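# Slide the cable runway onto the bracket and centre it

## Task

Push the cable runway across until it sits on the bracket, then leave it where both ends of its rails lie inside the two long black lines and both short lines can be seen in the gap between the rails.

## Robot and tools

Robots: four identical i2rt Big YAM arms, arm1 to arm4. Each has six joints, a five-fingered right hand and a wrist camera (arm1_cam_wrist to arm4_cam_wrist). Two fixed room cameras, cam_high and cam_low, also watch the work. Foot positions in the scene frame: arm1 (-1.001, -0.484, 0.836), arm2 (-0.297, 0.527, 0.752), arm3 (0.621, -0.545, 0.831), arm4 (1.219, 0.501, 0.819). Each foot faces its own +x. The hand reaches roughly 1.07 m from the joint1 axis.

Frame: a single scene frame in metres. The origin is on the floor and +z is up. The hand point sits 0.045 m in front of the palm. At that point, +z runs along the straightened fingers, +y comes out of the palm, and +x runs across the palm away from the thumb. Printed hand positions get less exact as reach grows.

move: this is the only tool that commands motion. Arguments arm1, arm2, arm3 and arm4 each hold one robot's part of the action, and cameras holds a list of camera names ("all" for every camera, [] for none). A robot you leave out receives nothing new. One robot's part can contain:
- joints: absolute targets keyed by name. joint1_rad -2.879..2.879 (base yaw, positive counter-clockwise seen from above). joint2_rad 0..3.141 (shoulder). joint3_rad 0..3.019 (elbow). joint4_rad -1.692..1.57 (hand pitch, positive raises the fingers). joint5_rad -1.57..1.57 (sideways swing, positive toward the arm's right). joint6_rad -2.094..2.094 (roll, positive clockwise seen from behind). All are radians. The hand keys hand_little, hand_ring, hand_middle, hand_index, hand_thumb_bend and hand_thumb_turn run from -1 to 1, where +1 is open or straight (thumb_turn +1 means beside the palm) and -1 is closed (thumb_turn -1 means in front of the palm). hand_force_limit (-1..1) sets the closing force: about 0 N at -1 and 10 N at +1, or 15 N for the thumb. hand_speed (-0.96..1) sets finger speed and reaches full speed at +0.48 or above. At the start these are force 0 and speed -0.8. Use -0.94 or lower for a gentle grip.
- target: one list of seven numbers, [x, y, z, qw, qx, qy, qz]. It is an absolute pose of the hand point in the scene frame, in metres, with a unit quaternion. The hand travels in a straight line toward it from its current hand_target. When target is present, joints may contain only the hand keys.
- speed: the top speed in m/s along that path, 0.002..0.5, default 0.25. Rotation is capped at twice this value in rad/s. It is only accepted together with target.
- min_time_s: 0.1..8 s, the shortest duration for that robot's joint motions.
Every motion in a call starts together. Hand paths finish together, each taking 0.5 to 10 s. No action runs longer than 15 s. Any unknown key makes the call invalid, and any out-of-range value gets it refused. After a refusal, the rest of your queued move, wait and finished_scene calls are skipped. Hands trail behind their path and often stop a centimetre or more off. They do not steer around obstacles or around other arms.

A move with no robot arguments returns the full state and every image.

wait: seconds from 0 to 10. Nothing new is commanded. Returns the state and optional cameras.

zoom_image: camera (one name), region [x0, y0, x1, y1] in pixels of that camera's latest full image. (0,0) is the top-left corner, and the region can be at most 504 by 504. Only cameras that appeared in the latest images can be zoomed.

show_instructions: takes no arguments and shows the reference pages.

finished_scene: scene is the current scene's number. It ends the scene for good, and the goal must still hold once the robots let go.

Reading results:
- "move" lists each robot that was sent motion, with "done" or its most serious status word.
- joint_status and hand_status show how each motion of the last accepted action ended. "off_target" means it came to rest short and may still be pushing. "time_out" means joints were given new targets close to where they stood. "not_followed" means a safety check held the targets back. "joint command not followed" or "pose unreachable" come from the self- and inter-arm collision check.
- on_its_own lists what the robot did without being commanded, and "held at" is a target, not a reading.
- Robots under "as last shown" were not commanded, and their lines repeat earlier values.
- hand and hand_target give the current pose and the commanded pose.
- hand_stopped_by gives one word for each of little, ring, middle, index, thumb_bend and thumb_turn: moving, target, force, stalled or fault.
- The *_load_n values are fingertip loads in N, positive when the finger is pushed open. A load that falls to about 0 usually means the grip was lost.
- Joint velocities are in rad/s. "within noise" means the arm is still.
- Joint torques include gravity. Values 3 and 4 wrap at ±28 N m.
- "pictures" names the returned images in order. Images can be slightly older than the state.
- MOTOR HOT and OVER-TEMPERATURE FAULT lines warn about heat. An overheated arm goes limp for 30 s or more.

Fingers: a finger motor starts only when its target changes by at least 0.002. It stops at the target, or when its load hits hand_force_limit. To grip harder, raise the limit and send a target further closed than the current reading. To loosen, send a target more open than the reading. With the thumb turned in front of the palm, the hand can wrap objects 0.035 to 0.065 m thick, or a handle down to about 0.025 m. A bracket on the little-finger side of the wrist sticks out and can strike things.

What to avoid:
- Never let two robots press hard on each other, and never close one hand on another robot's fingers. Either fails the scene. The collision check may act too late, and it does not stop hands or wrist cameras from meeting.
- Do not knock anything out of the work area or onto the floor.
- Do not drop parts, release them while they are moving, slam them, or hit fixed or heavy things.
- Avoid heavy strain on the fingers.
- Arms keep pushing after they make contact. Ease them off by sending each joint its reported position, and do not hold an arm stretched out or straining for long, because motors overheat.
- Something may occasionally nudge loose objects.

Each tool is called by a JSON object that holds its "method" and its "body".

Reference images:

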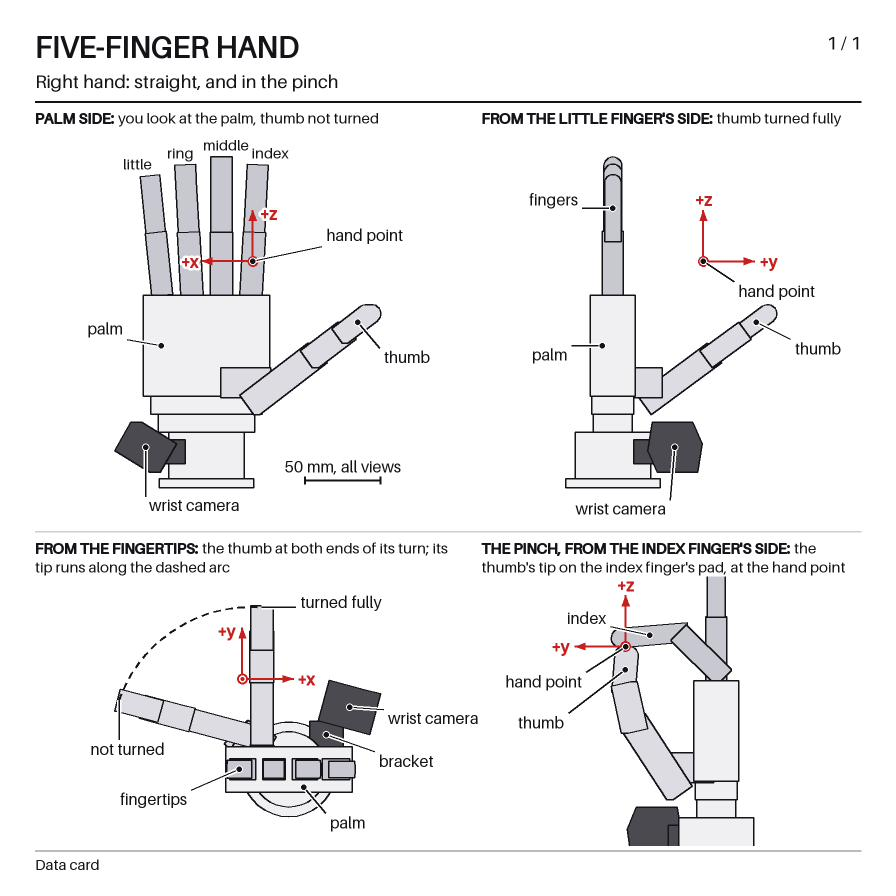

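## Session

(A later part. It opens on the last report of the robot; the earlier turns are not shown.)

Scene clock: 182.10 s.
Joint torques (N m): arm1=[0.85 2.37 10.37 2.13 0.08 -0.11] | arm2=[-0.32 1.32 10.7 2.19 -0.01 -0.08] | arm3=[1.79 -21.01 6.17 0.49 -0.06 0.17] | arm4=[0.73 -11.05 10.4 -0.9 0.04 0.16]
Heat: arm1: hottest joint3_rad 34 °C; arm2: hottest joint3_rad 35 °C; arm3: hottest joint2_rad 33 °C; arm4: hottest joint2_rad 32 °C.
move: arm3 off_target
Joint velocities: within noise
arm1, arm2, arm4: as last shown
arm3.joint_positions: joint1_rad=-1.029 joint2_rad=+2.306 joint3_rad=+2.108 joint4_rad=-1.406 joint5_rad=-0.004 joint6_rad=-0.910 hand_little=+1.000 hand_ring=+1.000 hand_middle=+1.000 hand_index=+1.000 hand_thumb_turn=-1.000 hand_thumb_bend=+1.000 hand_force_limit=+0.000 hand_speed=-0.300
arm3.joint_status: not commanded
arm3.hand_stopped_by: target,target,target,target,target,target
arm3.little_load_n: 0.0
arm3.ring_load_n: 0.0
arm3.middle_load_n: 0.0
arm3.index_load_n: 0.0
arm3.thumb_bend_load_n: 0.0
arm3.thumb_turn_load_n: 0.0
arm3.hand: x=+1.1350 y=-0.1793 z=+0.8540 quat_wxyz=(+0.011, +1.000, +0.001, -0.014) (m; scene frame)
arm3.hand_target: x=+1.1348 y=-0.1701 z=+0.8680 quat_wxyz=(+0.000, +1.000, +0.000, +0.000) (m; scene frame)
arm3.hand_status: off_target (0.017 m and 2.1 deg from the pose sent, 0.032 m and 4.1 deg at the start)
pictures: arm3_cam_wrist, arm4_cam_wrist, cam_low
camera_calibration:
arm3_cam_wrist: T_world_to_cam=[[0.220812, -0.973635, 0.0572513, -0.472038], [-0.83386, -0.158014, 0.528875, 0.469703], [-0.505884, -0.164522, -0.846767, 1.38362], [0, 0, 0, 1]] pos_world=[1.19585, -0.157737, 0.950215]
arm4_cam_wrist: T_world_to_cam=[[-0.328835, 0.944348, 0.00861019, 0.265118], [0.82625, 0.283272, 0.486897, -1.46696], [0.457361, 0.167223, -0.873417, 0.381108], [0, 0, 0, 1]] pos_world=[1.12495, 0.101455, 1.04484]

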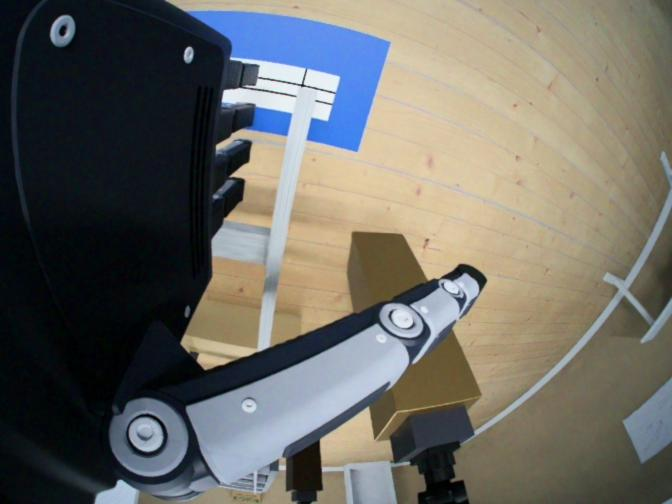

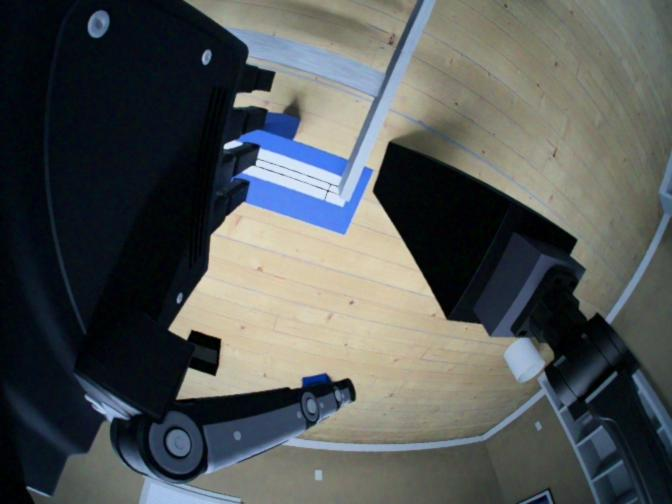

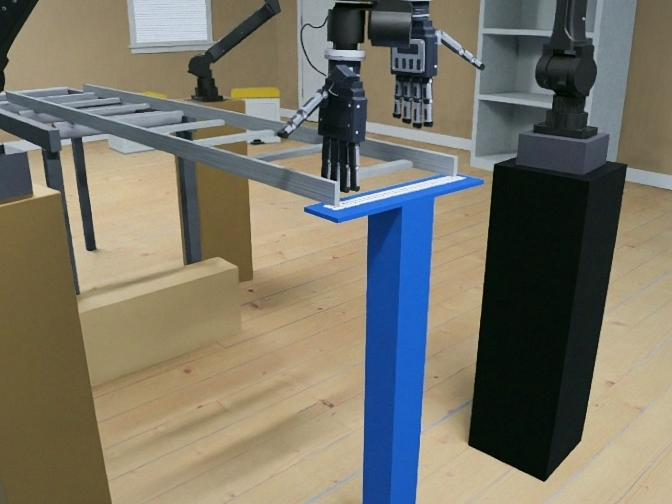

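{"method": "move", "body": {"arm3": {"target": [1.135, -0.202, 0.868, 0, 1, 0, 0], "speed": 0.06}, "cameras": ["arm3_cam_wrist", "arm4_cam_wrist"]}}

{"method": "zoom_image", "body": {"camera": "arm3_cam_wrist", "region": [220, 10, 400, 130]}}

{"method": "zoom_image", "body": {"camera": "arm4_cam_wrist", "region": [310, 160, 370, 210]}}

Scene clock: 184.90 s.
Joint torques (N m): arm1=[0.5 2.26 10.43 2.22 0.07 -0.11] | arm2=[0.03 1.08 10.96 1.95 -0.02 -0.1] | arm3=[-0.73 -20.48 6.04 0.5 -0.06 -0.14] | arm4=[0.62 -11.05 10.43 -0.91 0.05 0.16]
Heat: arm1: hottest joint3_rad 34 °C; arm2: hottest joint3_rad 35 °C; arm3: hottest joint2_rad 33 °C; arm4: hottest joint2_rad 32 °C.
move: arm3 off_target
Joint velocities: within noise
arm1, arm2, arm4: as last shown
arm3.joint_positions: joint1_rad=-1.044 joint2_rad=+2.246 joint3_rad=+1.996 joint4_rad=-1.357 joint5_rad=-0.004 joint6_rad=-0.920 hand_little=+1.000 hand_ring=+1.000 hand_middle=+1.000 hand_index=+1.000 hand_thumb_turn=-1.000 hand_thumb_bend=+1.000 hand_force_limit=+0.000 hand_speed=-0.300
arm3.joint_status: not commanded
arm3.hand_stopped_by: target,target,target,target,target,target
arm3.little_load_n: 0.0
arm3.ring_load_n: 0.0
arm3.middle_load_n: 0.0
arm3.index_load_n: 0.0
arm3.thumb_bend_load_n: 0.0
arm3.thumb_turn_load_n: 0.0
arm3.hand: x=+1.1250 y=-0.1989 z=+0.8528 quat_wxyz=(+0.011, +1.000, -0.001, -0.016) (m; scene frame)
arm3.hand_target: x=+1.1348 y=-0.2022 z=+0.8679 quat_wxyz=(+0.000, +1.000, +0.000, +0.000) (m; scene frame)
arm3.hand_status: off_target (0.018 m and 2.2 deg from the pose sent, 0.027 m and 2.1 deg at the start)
pictures: arm3_cam_wrist, arm4_cam_wrist
camera_calibration:
arm3_cam_wrist: T_world_to_cam=[[0.217199, -0.9744, 0.05805, -0.485609], [-0.833247, -0.154101, 0.530992, 0.457261], [-0.508453, -0.163701, -0.845386, 1.37608], [0, 0, 0, 1]] pos_world=[1.18616, -0.177448, 0.948706]
arm4_cam_wrist: T_world_to_cam=[[-0.328835, 0.944348, 0.00861019, 0.265118], [0.82625, 0.283272, 0.486897, -1.46696], [0.457361, 0.167223, -0.873417, 0.381108], [0, 0, 0, 1]] pos_world=[1.12495, 0.101455, 1.04484]

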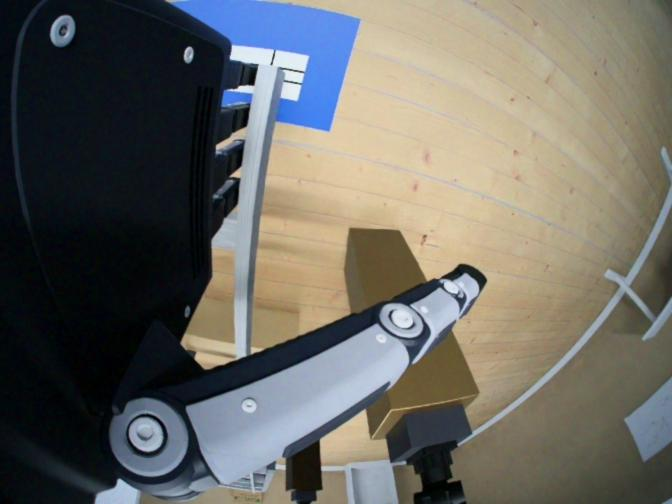

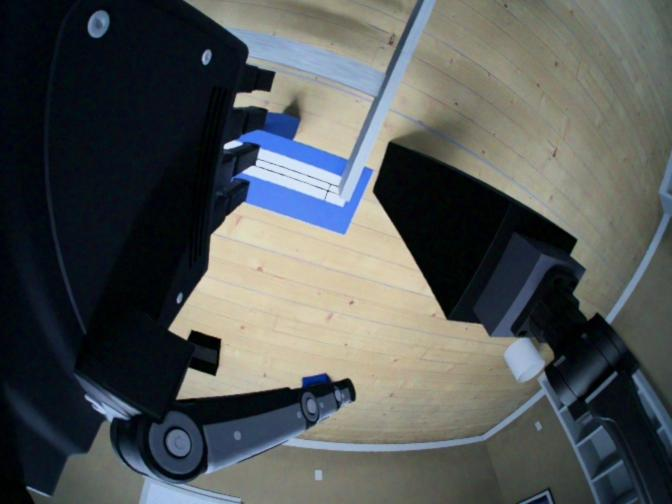

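Scaled by 2.800 from the camera's 672x504 image, which has a finer 960x720 frame.

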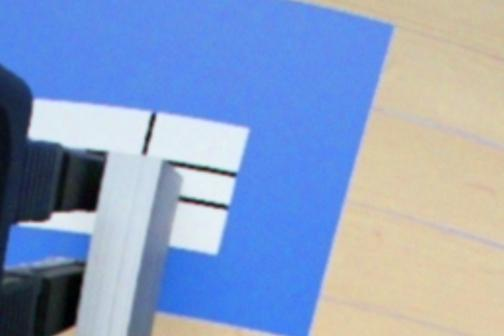

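Scaled by 8.400 from the camera's 672x504 image, which has a finer 960x720 frame.

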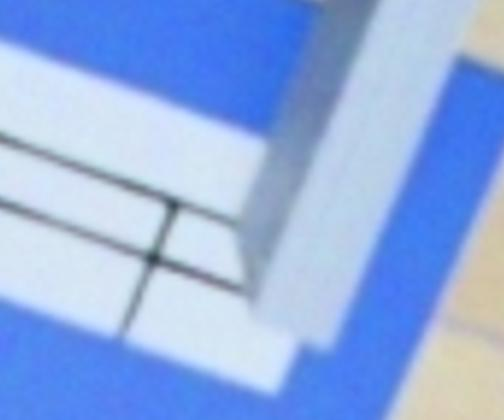

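{"method": "move", "body": {"arm3": {"target": [1.135, -0.214, 0.868, 0, 1, 0, 0], "speed": 0.05}, "cameras": ["arm3_cam_wrist", "arm4_cam_wrist"]}}

{"method": "zoom_image", "body": {"camera": "arm3_cam_wrist", "region": [220, 10, 400, 130]}}

{"method": "zoom_image", "body": {"camera": "arm4_cam_wrist", "region": [310, 160, 370, 210]}}

Scene clock: 186.93 s.
Joint torques (N m): arm1=[0.85 2.32 10.37 2.22 0.08 -0.1] | arm2=[-0.03 1.55 10.97 2.03 -0.03 -0.11] | arm3=[-1.26 -20.25 6 0.32 0 -0.18] | arm4=[0.62 -11.16 10.4 -0.88 0.05 0.16]
Heat: arm1: hottest joint3_rad 34 °C; arm2: hottest joint3_rad 35 °C; arm3: hottest joint2_rad 33 °C; arm4: hottest joint2_rad 32 °C.
move: arm3 off_target
Joint velocities: within noise
arm1, arm2, arm4: as last shown
arm3.joint_positions: joint1_rad=-1.045 joint2_rad=+2.228 joint3_rad=+1.959 joint4_rad=-1.335 joint5_rad=-0.005 joint6_rad=-0.929 hand_little=+1.000 hand_ring=+1.000 hand_middle=+1.000 hand_index=+1.000 hand_thumb_turn=-1.000 hand_thumb_bend=+1.000 hand_force_limit=+0.000 hand_speed=-0.300
arm3.joint_status: not commanded
arm3.hand_stopped_by: target,target,target,target,target,target
arm3.little_load_n: 0.0
arm3.ring_load_n: 0.0
arm3.middle_load_n: 0.0
arm3.index_load_n: 0.0
arm3.thumb_bend_load_n: 0.0
arm3.thumb_turn_load_n: 0.0
arm3.hand: x=+1.1215 y=-0.2029 z=+0.8510 quat_wxyz=(+0.010, +1.000, +0.003, -0.015) (m; scene frame)
arm3.hand_target: x=+1.1346 y=-0.2140 z=+0.8679 quat_wxyz=(+0.000, +1.000, +0.000, +0.000) (m; scene frame)
arm3.hand_status: off_target (0.024 m and 2.0 deg from the pose sent, 0.024 m and 2.2 deg at the start)
pictures: arm3_cam_wrist, arm4_cam_wrist
camera_calibration:
arm3_cam_wrist: T_world_to_cam=[[0.224888, -0.972824, 0.0551292, -0.494386], [-0.833109, -0.162632, 0.528659, 0.454762], [-0.505326, -0.164818, -0.847042, 1.3698], [0, 0, 0, 1]] pos_world=[1.18224, -0.181225, 0.947119]
arm4_cam_wrist: T_world_to_cam=[[-0.328835, 0.944348, 0.00861019, 0.265118], [0.82625, 0.283272, 0.486897, -1.46696], [0.457361, 0.167223, -0.873417, 0.381108], [0, 0, 0, 1]] pos_world=[1.12495, 0.101455, 1.04484]

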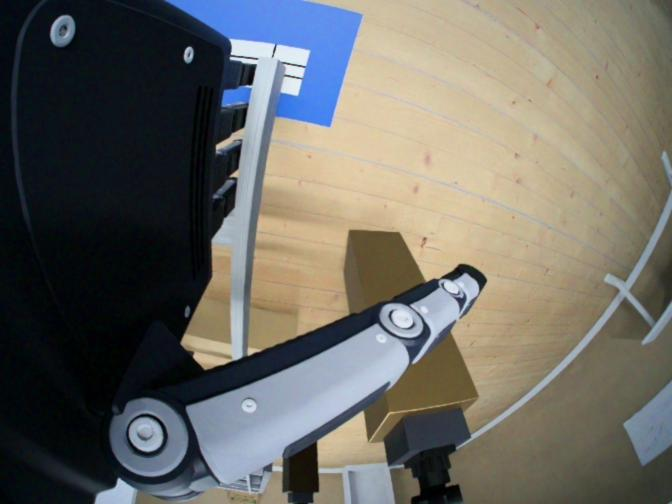

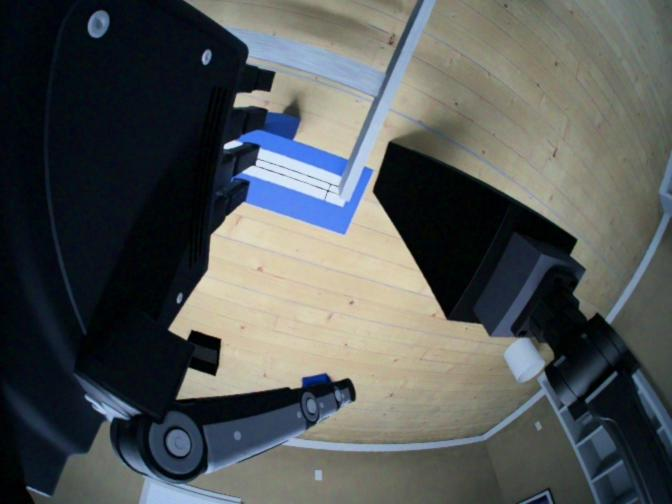

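Scaled by 2.800 from the camera's 672x504 image, which has a finer 960x720 frame.

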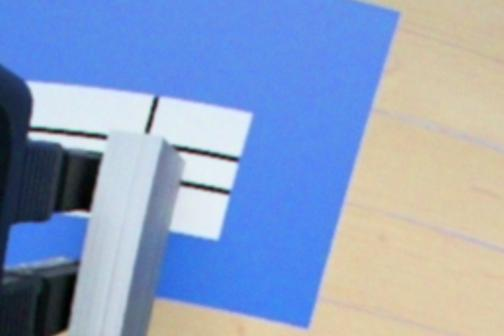

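Scaled by 8.400 from the camera's 672x504 image, which has a finer 960x720 frame.

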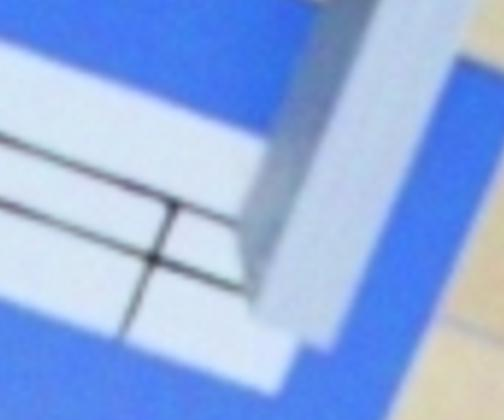

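{"method": "move", "body": {"arm3": {"target": [1.135, -0.222, 0.868, 0, 1, 0, 0], "speed": 0.05}, "cameras": ["arm3_cam_wrist", "arm4_cam_wrist"]}}

{"method": "zoom_image", "body": {"camera": "arm4_cam_wrist", "region": [310, 160, 370, 210]}}

Scene clock: 188.47 s.
Joint torques (N m): arm1=[0.85 2.32 10.35 2.24 0.08 -0.11] | arm2=[-0.67 1.44 10.81 2.13 0.01 -0.11] | arm3=[-2.37 -20.72 5.75 0.02 0.2 -0.24] | arm4=[0.67 -11.11 10.39 -0.88 0.05 0.16]
Heat: arm1: hottest joint3_rad 34 °C; arm2: hottest joint3_rad 35 °C; arm3: hottest joint2_rad 33 °C; arm4: hottest joint2_rad 32 °C.
move: arm3 off_target
Joint velocities: within noise
arm1, arm2, arm4: as last shown
arm1.thumb_turn_load_n: -0.5
arm3.joint_positions: joint1_rad=-1.047 joint2_rad=+2.215 joint3_rad=+1.938 joint4_rad=-1.317 joint5_rad=-0.010 joint6_rad=-0.934 hand_little=+1.000 hand_ring=+1.000 hand_middle=+1.000 hand_index=+1.000 hand_thumb_turn=-1.000 hand_thumb_bend=+1.000 hand_force_limit=+0.000 hand_speed=-0.300
arm3.joint_status: not commanded
arm3.hand_stopped_by: target,target,target,target,target,target
arm3.little_load_n: 0.0
arm3.ring_load_n: 0.0
arm3.middle_load_n: 0.0
arm3.index_load_n: 0.5
arm3.thumb_bend_load_n: 0.0
arm3.thumb_turn_load_n: 0.0
arm3.hand: x=+1.1206 y=-0.2043 z=+0.8505 quat_wxyz=(+0.005, +1.000, +0.005, -0.012) (m; scene frame)
arm3.hand_target: x=+1.1344 y=-0.2219 z=+0.8677 quat_wxyz=(+0.000, +1.000, +0.000, +0.000) (m; scene frame)
arm3.hand_status: off_target (0.029 m and 1.6 deg from the pose sent, 0.029 m and 2.0 deg at the start)
pictures: arm3_cam_wrist, arm4_cam_wrist
camera_calibration:
arm3_cam_wrist: T_world_to_cam=[[0.226737, -0.972859, 0.0462105, -0.490067], [-0.83504, -0.169758, 0.523345, 0.459292], [-0.501296, -0.15725, -0.850867, 1.36904], [0, 0, 0, 1]] pos_world=[1.18094, -0.183516, 0.94715]
arm4_cam_wrist: T_world_to_cam=[[-0.328835, 0.944348, 0.00861019, 0.265118], [0.82625, 0.283272, 0.486897, -1.46696], [0.457361, 0.167223, -0.873417, 0.381108], [0, 0, 0, 1]] pos_world=[1.12495, 0.101455, 1.04484]

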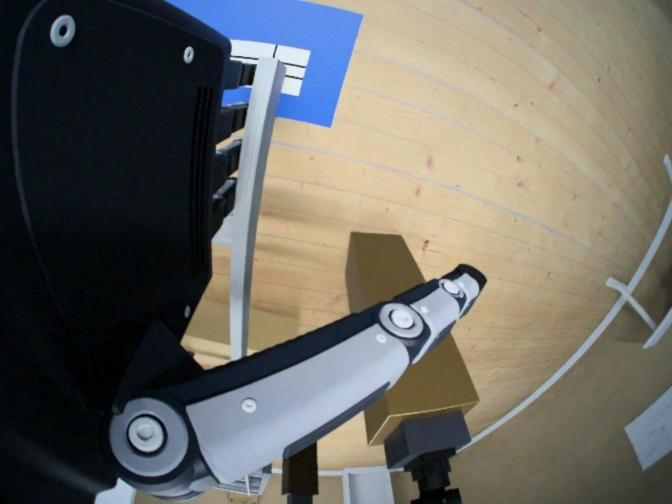

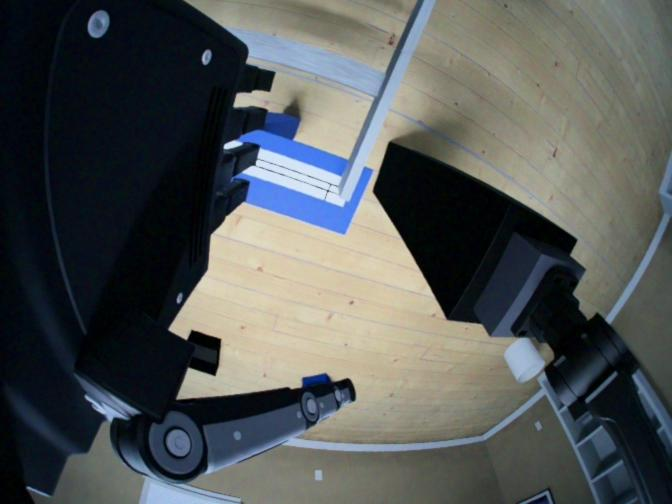

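Scaled by 8.400 from the camera's 672x504 image, which has a finer 960x720 frame.

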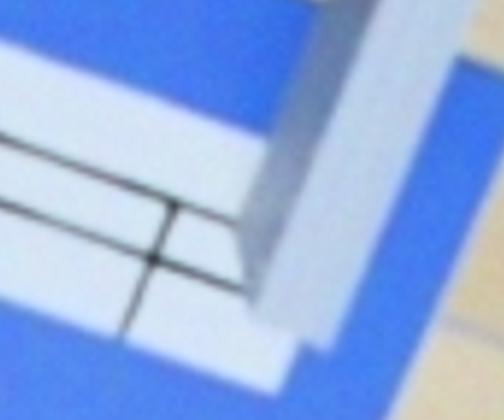

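{"method": "move", "body": {"arm3": {"target": [1.135, -0.228, 0.868, 0, 1, 0, 0], "speed": 0.05}, "cameras": ["arm4_cam_wrist"]}}

{"method": "zoom_image", "body": {"camera": "arm4_cam_wrist", "region": [310, 160, 370, 210]}}

Scene clock: 190.07 s.
Joint torques (N m): arm1=[0.85 2.26 10.33 2.21 0.07 -0.11] | arm2=[0.38 0.79 10.92 1.87 -0.03 -0.13] | arm3=[-2.26 -20.19 5.63 -0.4 0.34 -0.28] | arm4=[0.62 -11.16 10.4 -0.88 0.05 0.16]
Heat: arm1: hottest joint3_rad 34 °C; arm2: hottest joint3_rad 35 °C; arm3: hottest joint2_rad 33 °C; arm4: hottest joint2_rad 32 °C.
move: arm3 off_target
Joint velocities: within noise
arm1, arm2, arm4: as last shown
arm1.index_load_n: -0.5
arm1.thumb_turn_load_n: 0.0
arm3.joint_positions: joint1_rad=-1.049 joint2_rad=+2.206 joint3_rad=+1.924 joint4_rad=-1.302 joint5_rad=-0.014 joint6_rad=-0.937 hand_little=+1.000 hand_ring=+1.000 hand_middle=+1.000 hand_index=+1.000 hand_thumb_turn=-1.000 hand_thumb_bend=+1.000 hand_force_limit=+0.000 hand_speed=-0.300
arm3.joint_status: not commanded
arm3.hand_stopped_by: target,target,target,target,target,target
arm3.little_load_n: 0.0
arm3.ring_load_n: 0.0
arm3.middle_load_n: 0.0
arm3.index_load_n: 0.5
arm3.thumb_bend_load_n: 0.0
arm3.thumb_turn_load_n: 0.0
arm3.hand: x=+1.1205 y=-0.2050 z=+0.8502 quat_wxyz=(+0.001, +1.000, +0.005, -0.010) (m; scene frame)
arm3.hand_target: x=+1.1343 y=-0.2277 z=+0.8676 quat_wxyz=(+0.000, +1.000, +0.000, +0.000) (m; scene frame)
arm3.hand_status: off_target (0.033 m and 1.3 deg from the pose sent, 0.033 m and 1.6 deg at the start)
pictures: arm4_cam_wrist
camera_calibration:
arm4_cam_wrist: T_world_to_cam=[[-0.328835, 0.944348, 0.00861019, 0.265118], [0.82625, 0.283272, 0.486897, -1.46696], [0.457361, 0.167223, -0.873417, 0.381108], [0, 0, 0, 1]] pos_world=[1.12495, 0.101455, 1.04484]

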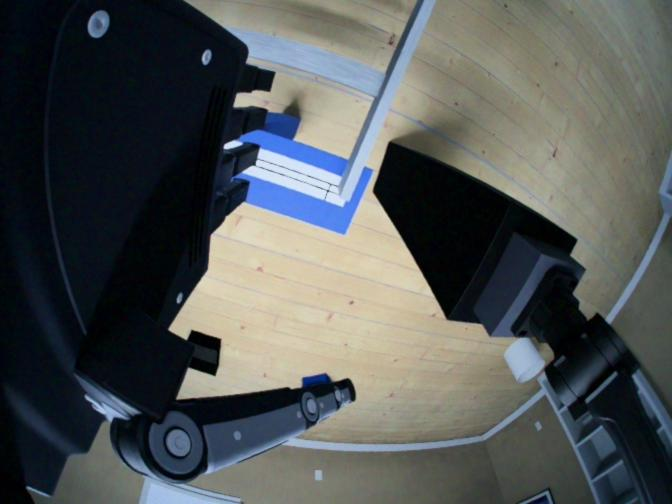

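Scaled by 8.400 from the camera's 672x504 image, which has a finer 960x720 frame.

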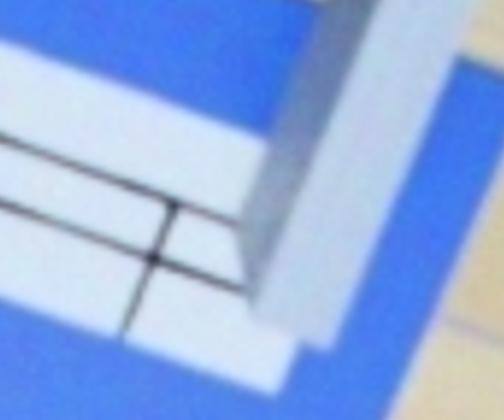

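{"method": "move", "body": {"arm3": {"target": [1.135, -0.235, 0.868, 0, 1, 0, 0], "speed": 0.05}, "cameras": ["arm4_cam_wrist"]}}

{"method": "zoom_image", "body": {"camera": "arm4_cam_wrist", "region": [310, 160, 370, 210]}}

Scene clock: 191.93 s.
Joint torques (N m): arm1=[0.91 2.49 10.28 2.25 0.06 -0.1] | arm2=[0.09 1.61 11.07 2.03 -0.01 -0.13] | arm3=[-2.96 -20.37 5.3 -0.76 0.48 -0.33] | arm4=[0.67 -11.11 10.44 -0.9 0.05 0.16]
Heat: arm1: hottest joint3_rad 34 °C; arm2: hottest joint3_rad 35 °C; arm3: hottest joint2_rad 33 °C; arm4: hottest joint2_rad 32 °C.
move: arm3 off_target
Joint velocities: within noise
arm1, arm2, arm4: as last shown
arm1.index_load_n: 0.0
arm3.joint_positions: joint1_rad=-1.050 joint2_rad=+2.197 joint3_rad=+1.907 joint4_rad=-1.285 joint5_rad=-0.018 joint6_rad=-0.941 hand_little=+1.000 hand_ring=+1.000 hand_middle=+1.000 hand_index=+1.000 hand_thumb_turn=-1.000 hand_thumb_bend=+1.000 hand_force_limit=+0.000 hand_speed=-0.300
arm3.joint_status: not commanded
arm3.hand_stopped_by: target,target,target,target,target,target
arm3.little_load_n: 0.0
arm3.ring_load_n: 0.0
arm3.middle_load_n: 0.0
arm3.index_load_n: 0.5
arm3.thumb_bend_load_n: 0.0
arm3.thumb_turn_load_n: 0.0
arm3.hand: x=+1.1202 y=-0.2056 z=+0.8496 quat_wxyz=(-0.004, +1.000, +0.006, -0.007) (m; scene frame)
arm3.hand_target: x=+1.1340 y=-0.2343 z=+0.8673 quat_wxyz=(+0.000, +1.000, +0.000, +0.000) (m; scene frame)
arm3.hand_status: off_target (0.038 m and 1.2 deg from the pose sent, 0.038 m and 1.3 deg at the start)
pictures: arm4_cam_wrist
camera_calibration:
arm4_cam_wrist: T_world_to_cam=[[-0.328835, 0.944348, 0.00861019, 0.265118], [0.82625, 0.283272, 0.486897, -1.46696], [0.457361, 0.167223, -0.873417, 0.381108], [0, 0, 0, 1]] pos_world=[1.12495, 0.101455, 1.04484]

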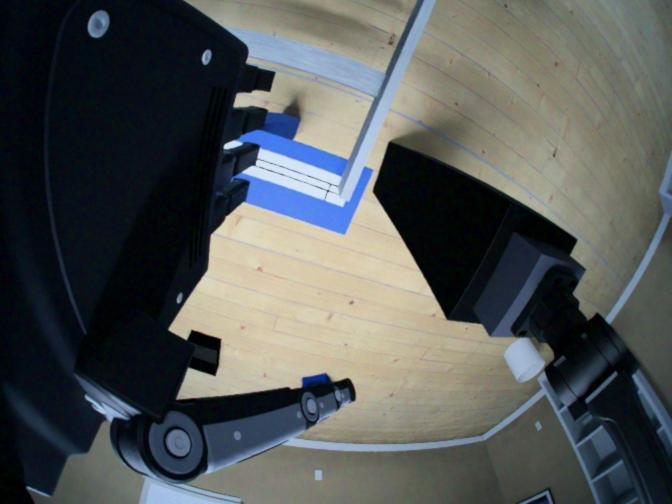

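Scaled by 8.400 from the camera's 672x504 image, which has a finer 960x720 frame.

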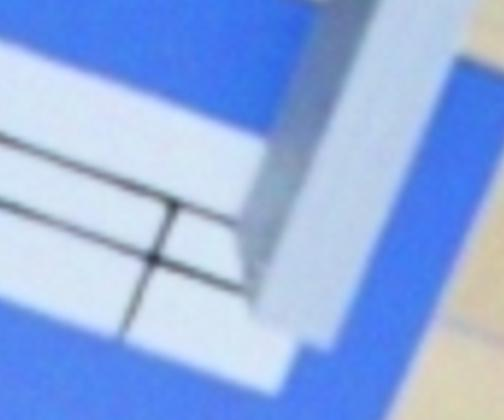

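{"method": "move", "body": {"arm3": {"target": [1.135, -0.242, 0.868, 0, 1, 0, 0], "speed": 0.04}, "cameras": ["arm4_cam_wrist"]}}

{"method": "zoom_image", "body": {"camera": "arm4_cam_wrist", "region": [310, 160, 370, 210]}}

Scene clock: 194.07 s.
Joint torques (N m): arm1=[0.5 2.67 10.33 2.22 0.08 -0.09] | arm2=[-0.15 1.26 10.86 2.02 -0.05 -0.13] | arm3=[-3.78 -20.78 5.03 -1.06 0.66 -0.37] | arm4=[0.62 -11.11 10.4 -0.88 0.04 0.16]
Heat: arm1: hottest joint3_rad 34 °C; arm2: hottest joint3_rad 35 °C; arm3: hottest joint2_rad 33 °C; arm4: hottest joint2_rad 32 °C.
move: arm3 off_target
Joint velocities: within noise
arm1, arm2, arm4: as last shown
arm1.thumb_turn_load_n: -0.5
arm3.joint_positions: joint1_rad=-1.052 joint2_rad=+2.188 joint3_rad=+1.891 joint4_rad=-1.269 joint5_rad=-0.022 joint6_rad=-0.945 hand_little=+1.000 hand_ring=+1.000 hand_middle=+1.000 hand_index=+1.000 hand_thumb_turn=-1.000 hand_thumb_bend=+1.000 hand_force_limit=+0.000 hand_speed=-0.300
arm3.joint_status: not commanded
arm3.hand_stopped_by: target,target,target,target,target,target
arm3.little_load_n: 0.0
arm3.ring_load_n: 0.0
arm3.middle_load_n: 0.0
arm3.index_load_n: 0.5
arm3.thumb_bend_load_n: 0.0
arm3.thumb_turn_load_n: 0.0
arm3.hand: x=+1.1202 y=-0.2063 z=+0.8490 quat_wxyz=(-0.009, +1.000, +0.008, -0.004) (m; scene frame)
arm3.hand_target: x=+1.1339 y=-0.2410 z=+0.8670 quat_wxyz=(+0.000, +1.000, +0.000, +0.000) (m; scene frame)
arm3.hand_status: off_target (0.043 m and 1.4 deg from the pose sent, 0.043 m and 1.2 deg at the start)
pictures: arm4_cam_wrist
camera_calibration:
arm4_cam_wrist: T_world_to_cam=[[-0.328835, 0.944348, 0.00861019, 0.265118], [0.82625, 0.283272, 0.486897, -1.46696], [0.457361, 0.167223, -0.873417, 0.381108], [0, 0, 0, 1]] pos_world=[1.12495, 0.101455, 1.04484]

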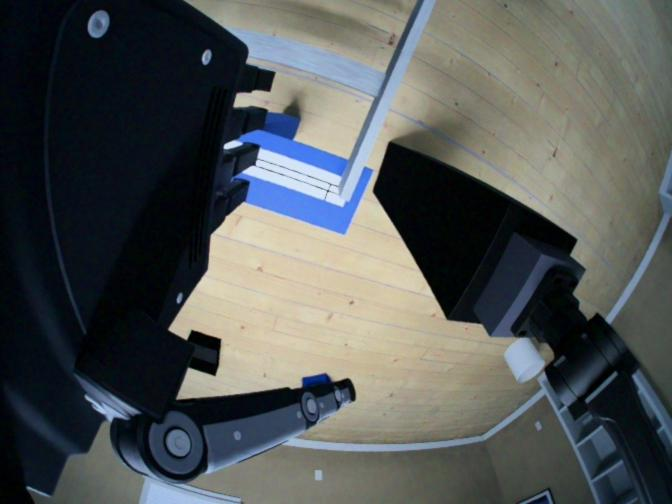

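Scaled by 8.400 from the camera's 672x504 image, which has a finer 960x720 frame.

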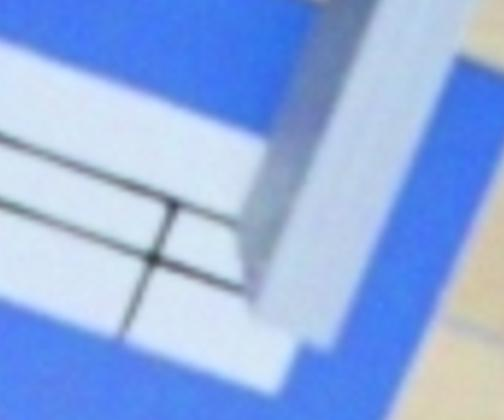

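{"method": "move", "body": {"arm3": {"target": [1.135, -0.249, 0.868, 0, 1, 0, 0], "speed": 0.04}, "cameras": ["arm4_cam_wrist", "arm3_cam_wrist"]}}

{"method": "zoom_image", "body": {"camera": "arm4_cam_wrist", "region": [310, 160, 370, 210]}}

{"method": "zoom_image", "body": {"camera": "arm3_cam_wrist", "region": [200, 10, 320, 90]}}

Scene clock: 196.03 s.
Joint torques (N m): arm1=[0.79 2.96 10.39 2.15 0.08 -0.09] | arm2=[0.32 1.2 10.71 2.14 -0.01 -0.09] | arm3=[-3.96 -20.6 4.88 -1.42 0.8 -0.42] | arm4=[0.67 -11.05 10.41 -0.88 0.05 0.17]
Heat: arm1: hottest joint3_rad 34 °C; arm2: hottest joint3_rad 35 °C; arm3: hottest joint2_rad 33 °C; arm4: hottest joint2_rad 32 °C.
move: arm3 off_target
Joint velocities: within noise
arm1.joint_positions: joint1_rad=-0.267 joint2_rad=+0.580 joint3_rad=+1.376 joint4_rad=-1.269 joint5_rad=+0.258 joint6_rad=-1.407 hand_little=+1.000 hand_ring=+1.000 hand_middle=+1.000 hand_index=+1.000 hand_thumb_turn=+1.000 hand_thumb_bend=+1.000 hand_force_limit=+0.000 hand_speed=-0.800
arm1.joint_status: not commanded
arm1.hand_stopped_by: target,target,target,target,target,target
arm1.little_load_n: 0.0
arm1.ring_load_n: 0.0
arm1.middle_load_n: 0.0
arm1.index_load_n: 0.0
arm1.thumb_bend_load_n: 0.0
arm1.thumb_turn_load_n: 0.0
arm1.hand: x=-0.8262 y=-0.3297 z=+1.3559 quat_wxyz=(-0.232, +0.773, +0.349, +0.477) (m; scene frame)
arm1.hand_target: x=-0.8270 y=-0.3317 z=+1.3658 quat_wxyz=(-0.239, +0.768, +0.345, +0.484) (m; scene frame)
arm1.hand_status: not commanded
arm2.joint_positions: joint1_rad=-0.476 joint2_rad=+0.629 joint3_rad=+1.332 joint4_rad=-1.241 joint5_rad=+0.034 joint6_rad=-1.079 hand_little=+1.000 hand_ring=+1.000 hand_middle=+1.000 hand_index=+1.000 hand_thumb_turn=+1.000 hand_thumb_bend=+1.000 hand_force_limit=+0.000 hand_speed=-0.800
arm2.joint_status: not commanded
arm2.hand_stopped_by: target,target,target,target,target,target
arm2.little_load_n: 0.0
arm2.ring_load_n: 0.0
arm2.middle_load_n: 0.0
arm2.index_load_n: 0.0
arm2.thumb_bend_load_n: 0.0
arm2.thumb_turn_load_n: 0.0
arm2.hand: x=-0.4680 y=+0.3414 z=+1.2220 quat_wxyz=(+0.372, +0.213, -0.844, +0.324) (m; scene frame)
arm2.hand_target: x=-0.4674 y=+0.3423 z=+1.2320 quat_wxyz=(+0.379, +0.211, -0.838, +0.330) (m; scene frame)
arm2.hand_status: not commanded
arm3.joint_positions: joint1_rad=-1.054 joint2_rad=+2.178 joint3_rad=+1.876 joint4_rad=-1.254 joint5_rad=-0.027 joint6_rad=-0.949 hand_little=+1.000 hand_ring=+1.000 hand_middle=+1.000 hand_index=+1.000 hand_thumb_turn=-1.000 hand_thumb_bend=+1.000 hand_force_limit=+0.000 hand_speed=-0.300
arm3.joint_status: not commanded
arm3.hand_stopped_by: target,target,target,target,target,target
arm3.little_load_n: 0.5
arm3.ring_load_n: 0.0
arm3.middle_load_n: 0.0
arm3.index_load_n: 1.0
arm3.thumb_bend_load_n: 0.0
arm3.thumb_turn_load_n: 0.0
arm3.hand: x=+1.1200 y=-0.2071 z=+0.8487 quat_wxyz=(-0.013, +1.000, +0.009, -0.002) (m; scene frame)
arm3.hand_target: x=+1.1336 y=-0.2475 z=+0.8669 quat_wxyz=(+0.000, +1.000, +0.000, -0.001) (m; scene frame)
arm3.hand_status: off_target (0.049 m and 1.8 deg from the pose sent, 0.049 m and 1.4 deg at the start)
arm4.joint_positions: joint1_rad=-0.292 joint2_rad=+1.573 joint3_rad=+1.248 joint4_rad=-1.266 joint5_rad=-0.008 joint6_rad=-0.170 hand_little=+1.000 hand_ring=+1.000 hand_middle=+1.000 hand_index=+1.000 hand_thumb_turn=+0.200 hand_thumb_bend=+1.000 hand_force_limit=+0.000 hand_speed=+0.000
arm4.joint_status: not commanded
arm4.hand_stopped_by: target,target,target,target,target,target
arm4.little_load_n: 0.0
arm4.ring_load_n: 0.0
arm4.middle_load_n: 0.0
arm4.index_load_n: 0.0
arm4.thumb_bend_load_n: 0.0
arm4.thumb_turn_load_n: 0.0
arm4.hand: x=+1.1808 y=+0.1200 z=+0.9394 quat_wxyz=(-0.003, +0.006, -1.000, -0.009) (m; scene frame)
arm4.hand_target: x=+1.1800 y=+0.1151 z=+0.9500 quat_wxyz=(+0.000, +0.000, -1.000, +0.000) (m; scene frame)
arm4.hand_status: not commanded
pictures: arm3_cam_wrist, arm4_cam_wrist
camera_calibration:
arm3_cam_wrist: T_world_to_cam=[[0.234233, -0.972048, 0.0160475, -0.475175], [-0.844051, -0.195143, 0.499497, 0.484435], [-0.482404, -0.130544, -0.866167, 1.36408], [0, 0, 0, 1]] pos_world=[1.17823, -0.189286, 0.947174]
arm4_cam_wrist: T_world_to_cam=[[-0.328835, 0.944348, 0.00861019, 0.265118], [0.82625, 0.283272, 0.486897, -1.46696], [0.457361, 0.167223, -0.873417, 0.381108], [0, 0, 0, 1]] pos_world=[1.12495, 0.101455, 1.04484]

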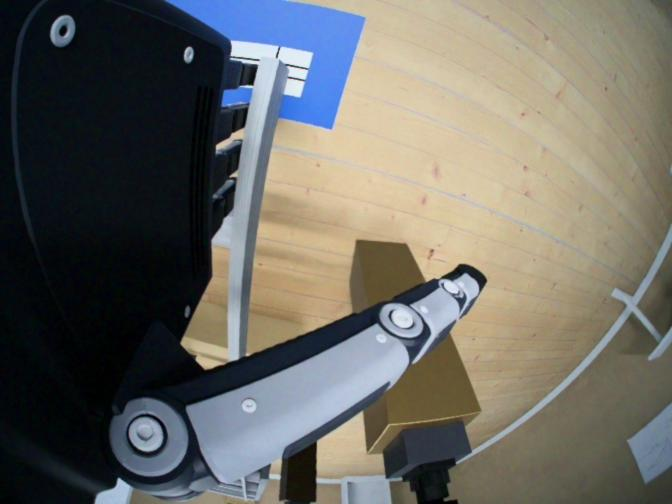

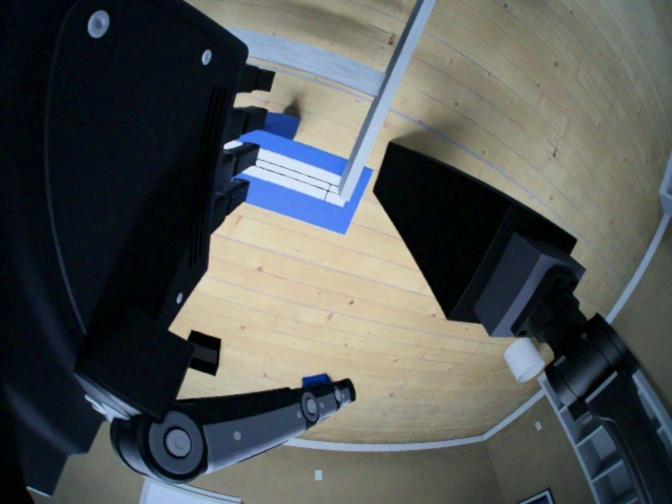

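Scaled by 8.400 from the camera's 672x504 image, which has a finer 960x720 frame.

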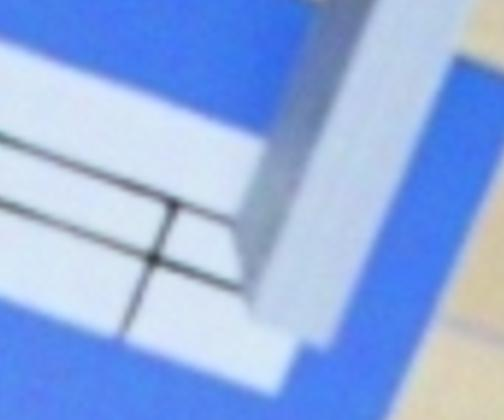

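Scaled by 4.200 from the camera's 672x504 image, which has a finer 960x720 frame.

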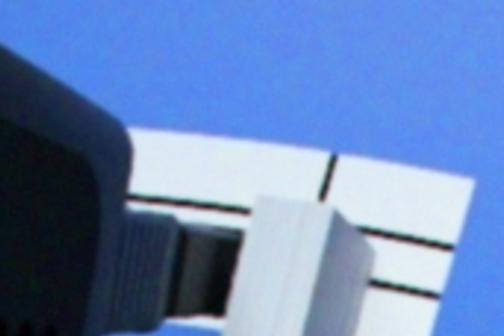

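{"method": "move", "body": {"arm3": {"target": [1.135, -0.255, 0.868, 0, 1, 0, 0], "speed": 0.04}, "cameras": ["arm4_cam_wrist", "arm3_cam_wrist"]}}

{"method": "zoom_image", "body": {"camera": "arm4_cam_wrist", "region": [310, 160, 370, 210]}}

{"method": "zoom_image", "body": {"camera": "arm3_cam_wrist", "region": [200, 10, 320, 90]}}

Scene clock: 198.30 s.
Joint torques (N m): arm1=[0.97 2.32 10.37 2.18 0.07 -0.11] | arm2=[0.62 1.73 10.99 2.1 -0.05 -0.13] | arm3=[-3.84 -20.37 5.08 -1.37 0.88 -0.4] | arm4=[0.62 -11.11 10.43 -0.87 0.05 0.15]
Heat: arm1: hottest joint3_rad 35 °C; arm2: hottest joint3_rad 35 °C; arm3: hottest joint2_rad 33 °C; arm4: hottest joint2_rad 32 °C.
move: arm3 off_target
Joint velocities: within noise
arm1, arm2, arm4: as last shown
arm1.thumb_bend_load_n: -0.5
arm3.joint_positions: joint1_rad=-1.060 joint2_rad=+2.168 joint3_rad=+1.857 joint4_rad=-1.249 joint5_rad=-0.028 joint6_rad=-0.957 hand_little=+1.000 hand_ring=+1.000 hand_middle=+1.000 hand_index=+1.000 hand_thumb_turn=-1.000 hand_thumb_bend=+1.000 hand_force_limit=+0.000 hand_speed=-0.300
arm3.joint_status: not commanded
arm3.hand_stopped_by: target,target,target,target,target,target
arm3.little_load_n: 0.0
arm3.ring_load_n: 0.0
arm3.middle_load_n: 0.0
arm3.index_load_n: 0.5
arm3.thumb_bend_load_n: 0.0
arm3.thumb_turn_load_n: 0.0
arm3.hand: x=+1.1186 y=-0.2131 z=+0.8486 quat_wxyz=(-0.013, +1.000, +0.010, -0.004) (m; scene frame)
arm3.hand_target: x=+1.1335 y=-0.2535 z=+0.8670 quat_wxyz=(+0.000, +1.000, +0.000, -0.001) (m; scene frame)
arm3.hand_status: off_target (0.049 m and 1.9 deg from the pose sent, 0.054 m and 1.8 deg at the start)
pictures: arm3_cam_wrist, arm4_cam_wrist
camera_calibration:
arm3_cam_wrist: T_world_to_cam=[[0.235802, -0.971677, 0.0155517, -0.48195], [-0.841911, -0.196266, 0.502659, 0.476726], [-0.48537, -0.131621, -0.864345, 1.36415], [0, 0, 0, 1]] pos_world=[1.17712, -0.195182, 0.946964]
arm4_cam_wrist: T_world_to_cam=[[-0.328835, 0.944348, 0.00861019, 0.265118], [0.82625, 0.283272, 0.486897, -1.46696], [0.457361, 0.167223, -0.873417, 0.381108], [0, 0, 0, 1]] pos_world=[1.12495, 0.101455, 1.04484]

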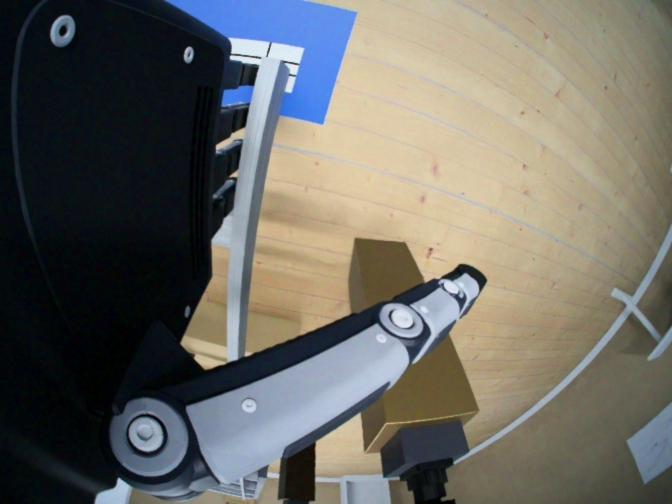

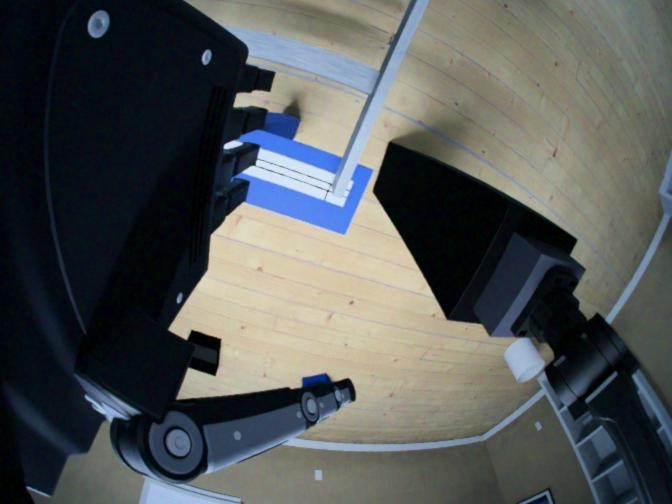

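Scaled by 8.400 from the camera's 672x504 image, which has a finer 960x720 frame.

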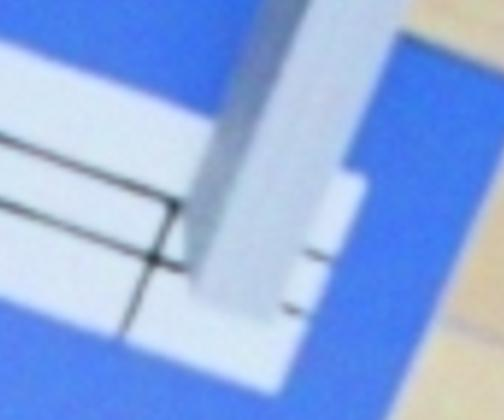

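Scaled by 4.200 from the camera's 672x504 image, which has a finer 960x720 frame.

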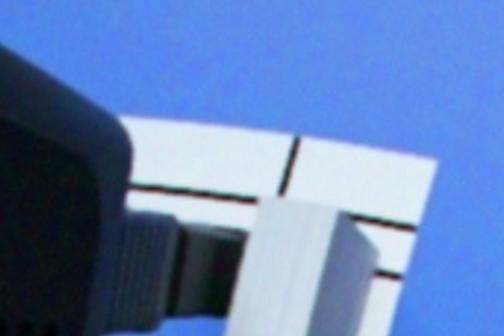

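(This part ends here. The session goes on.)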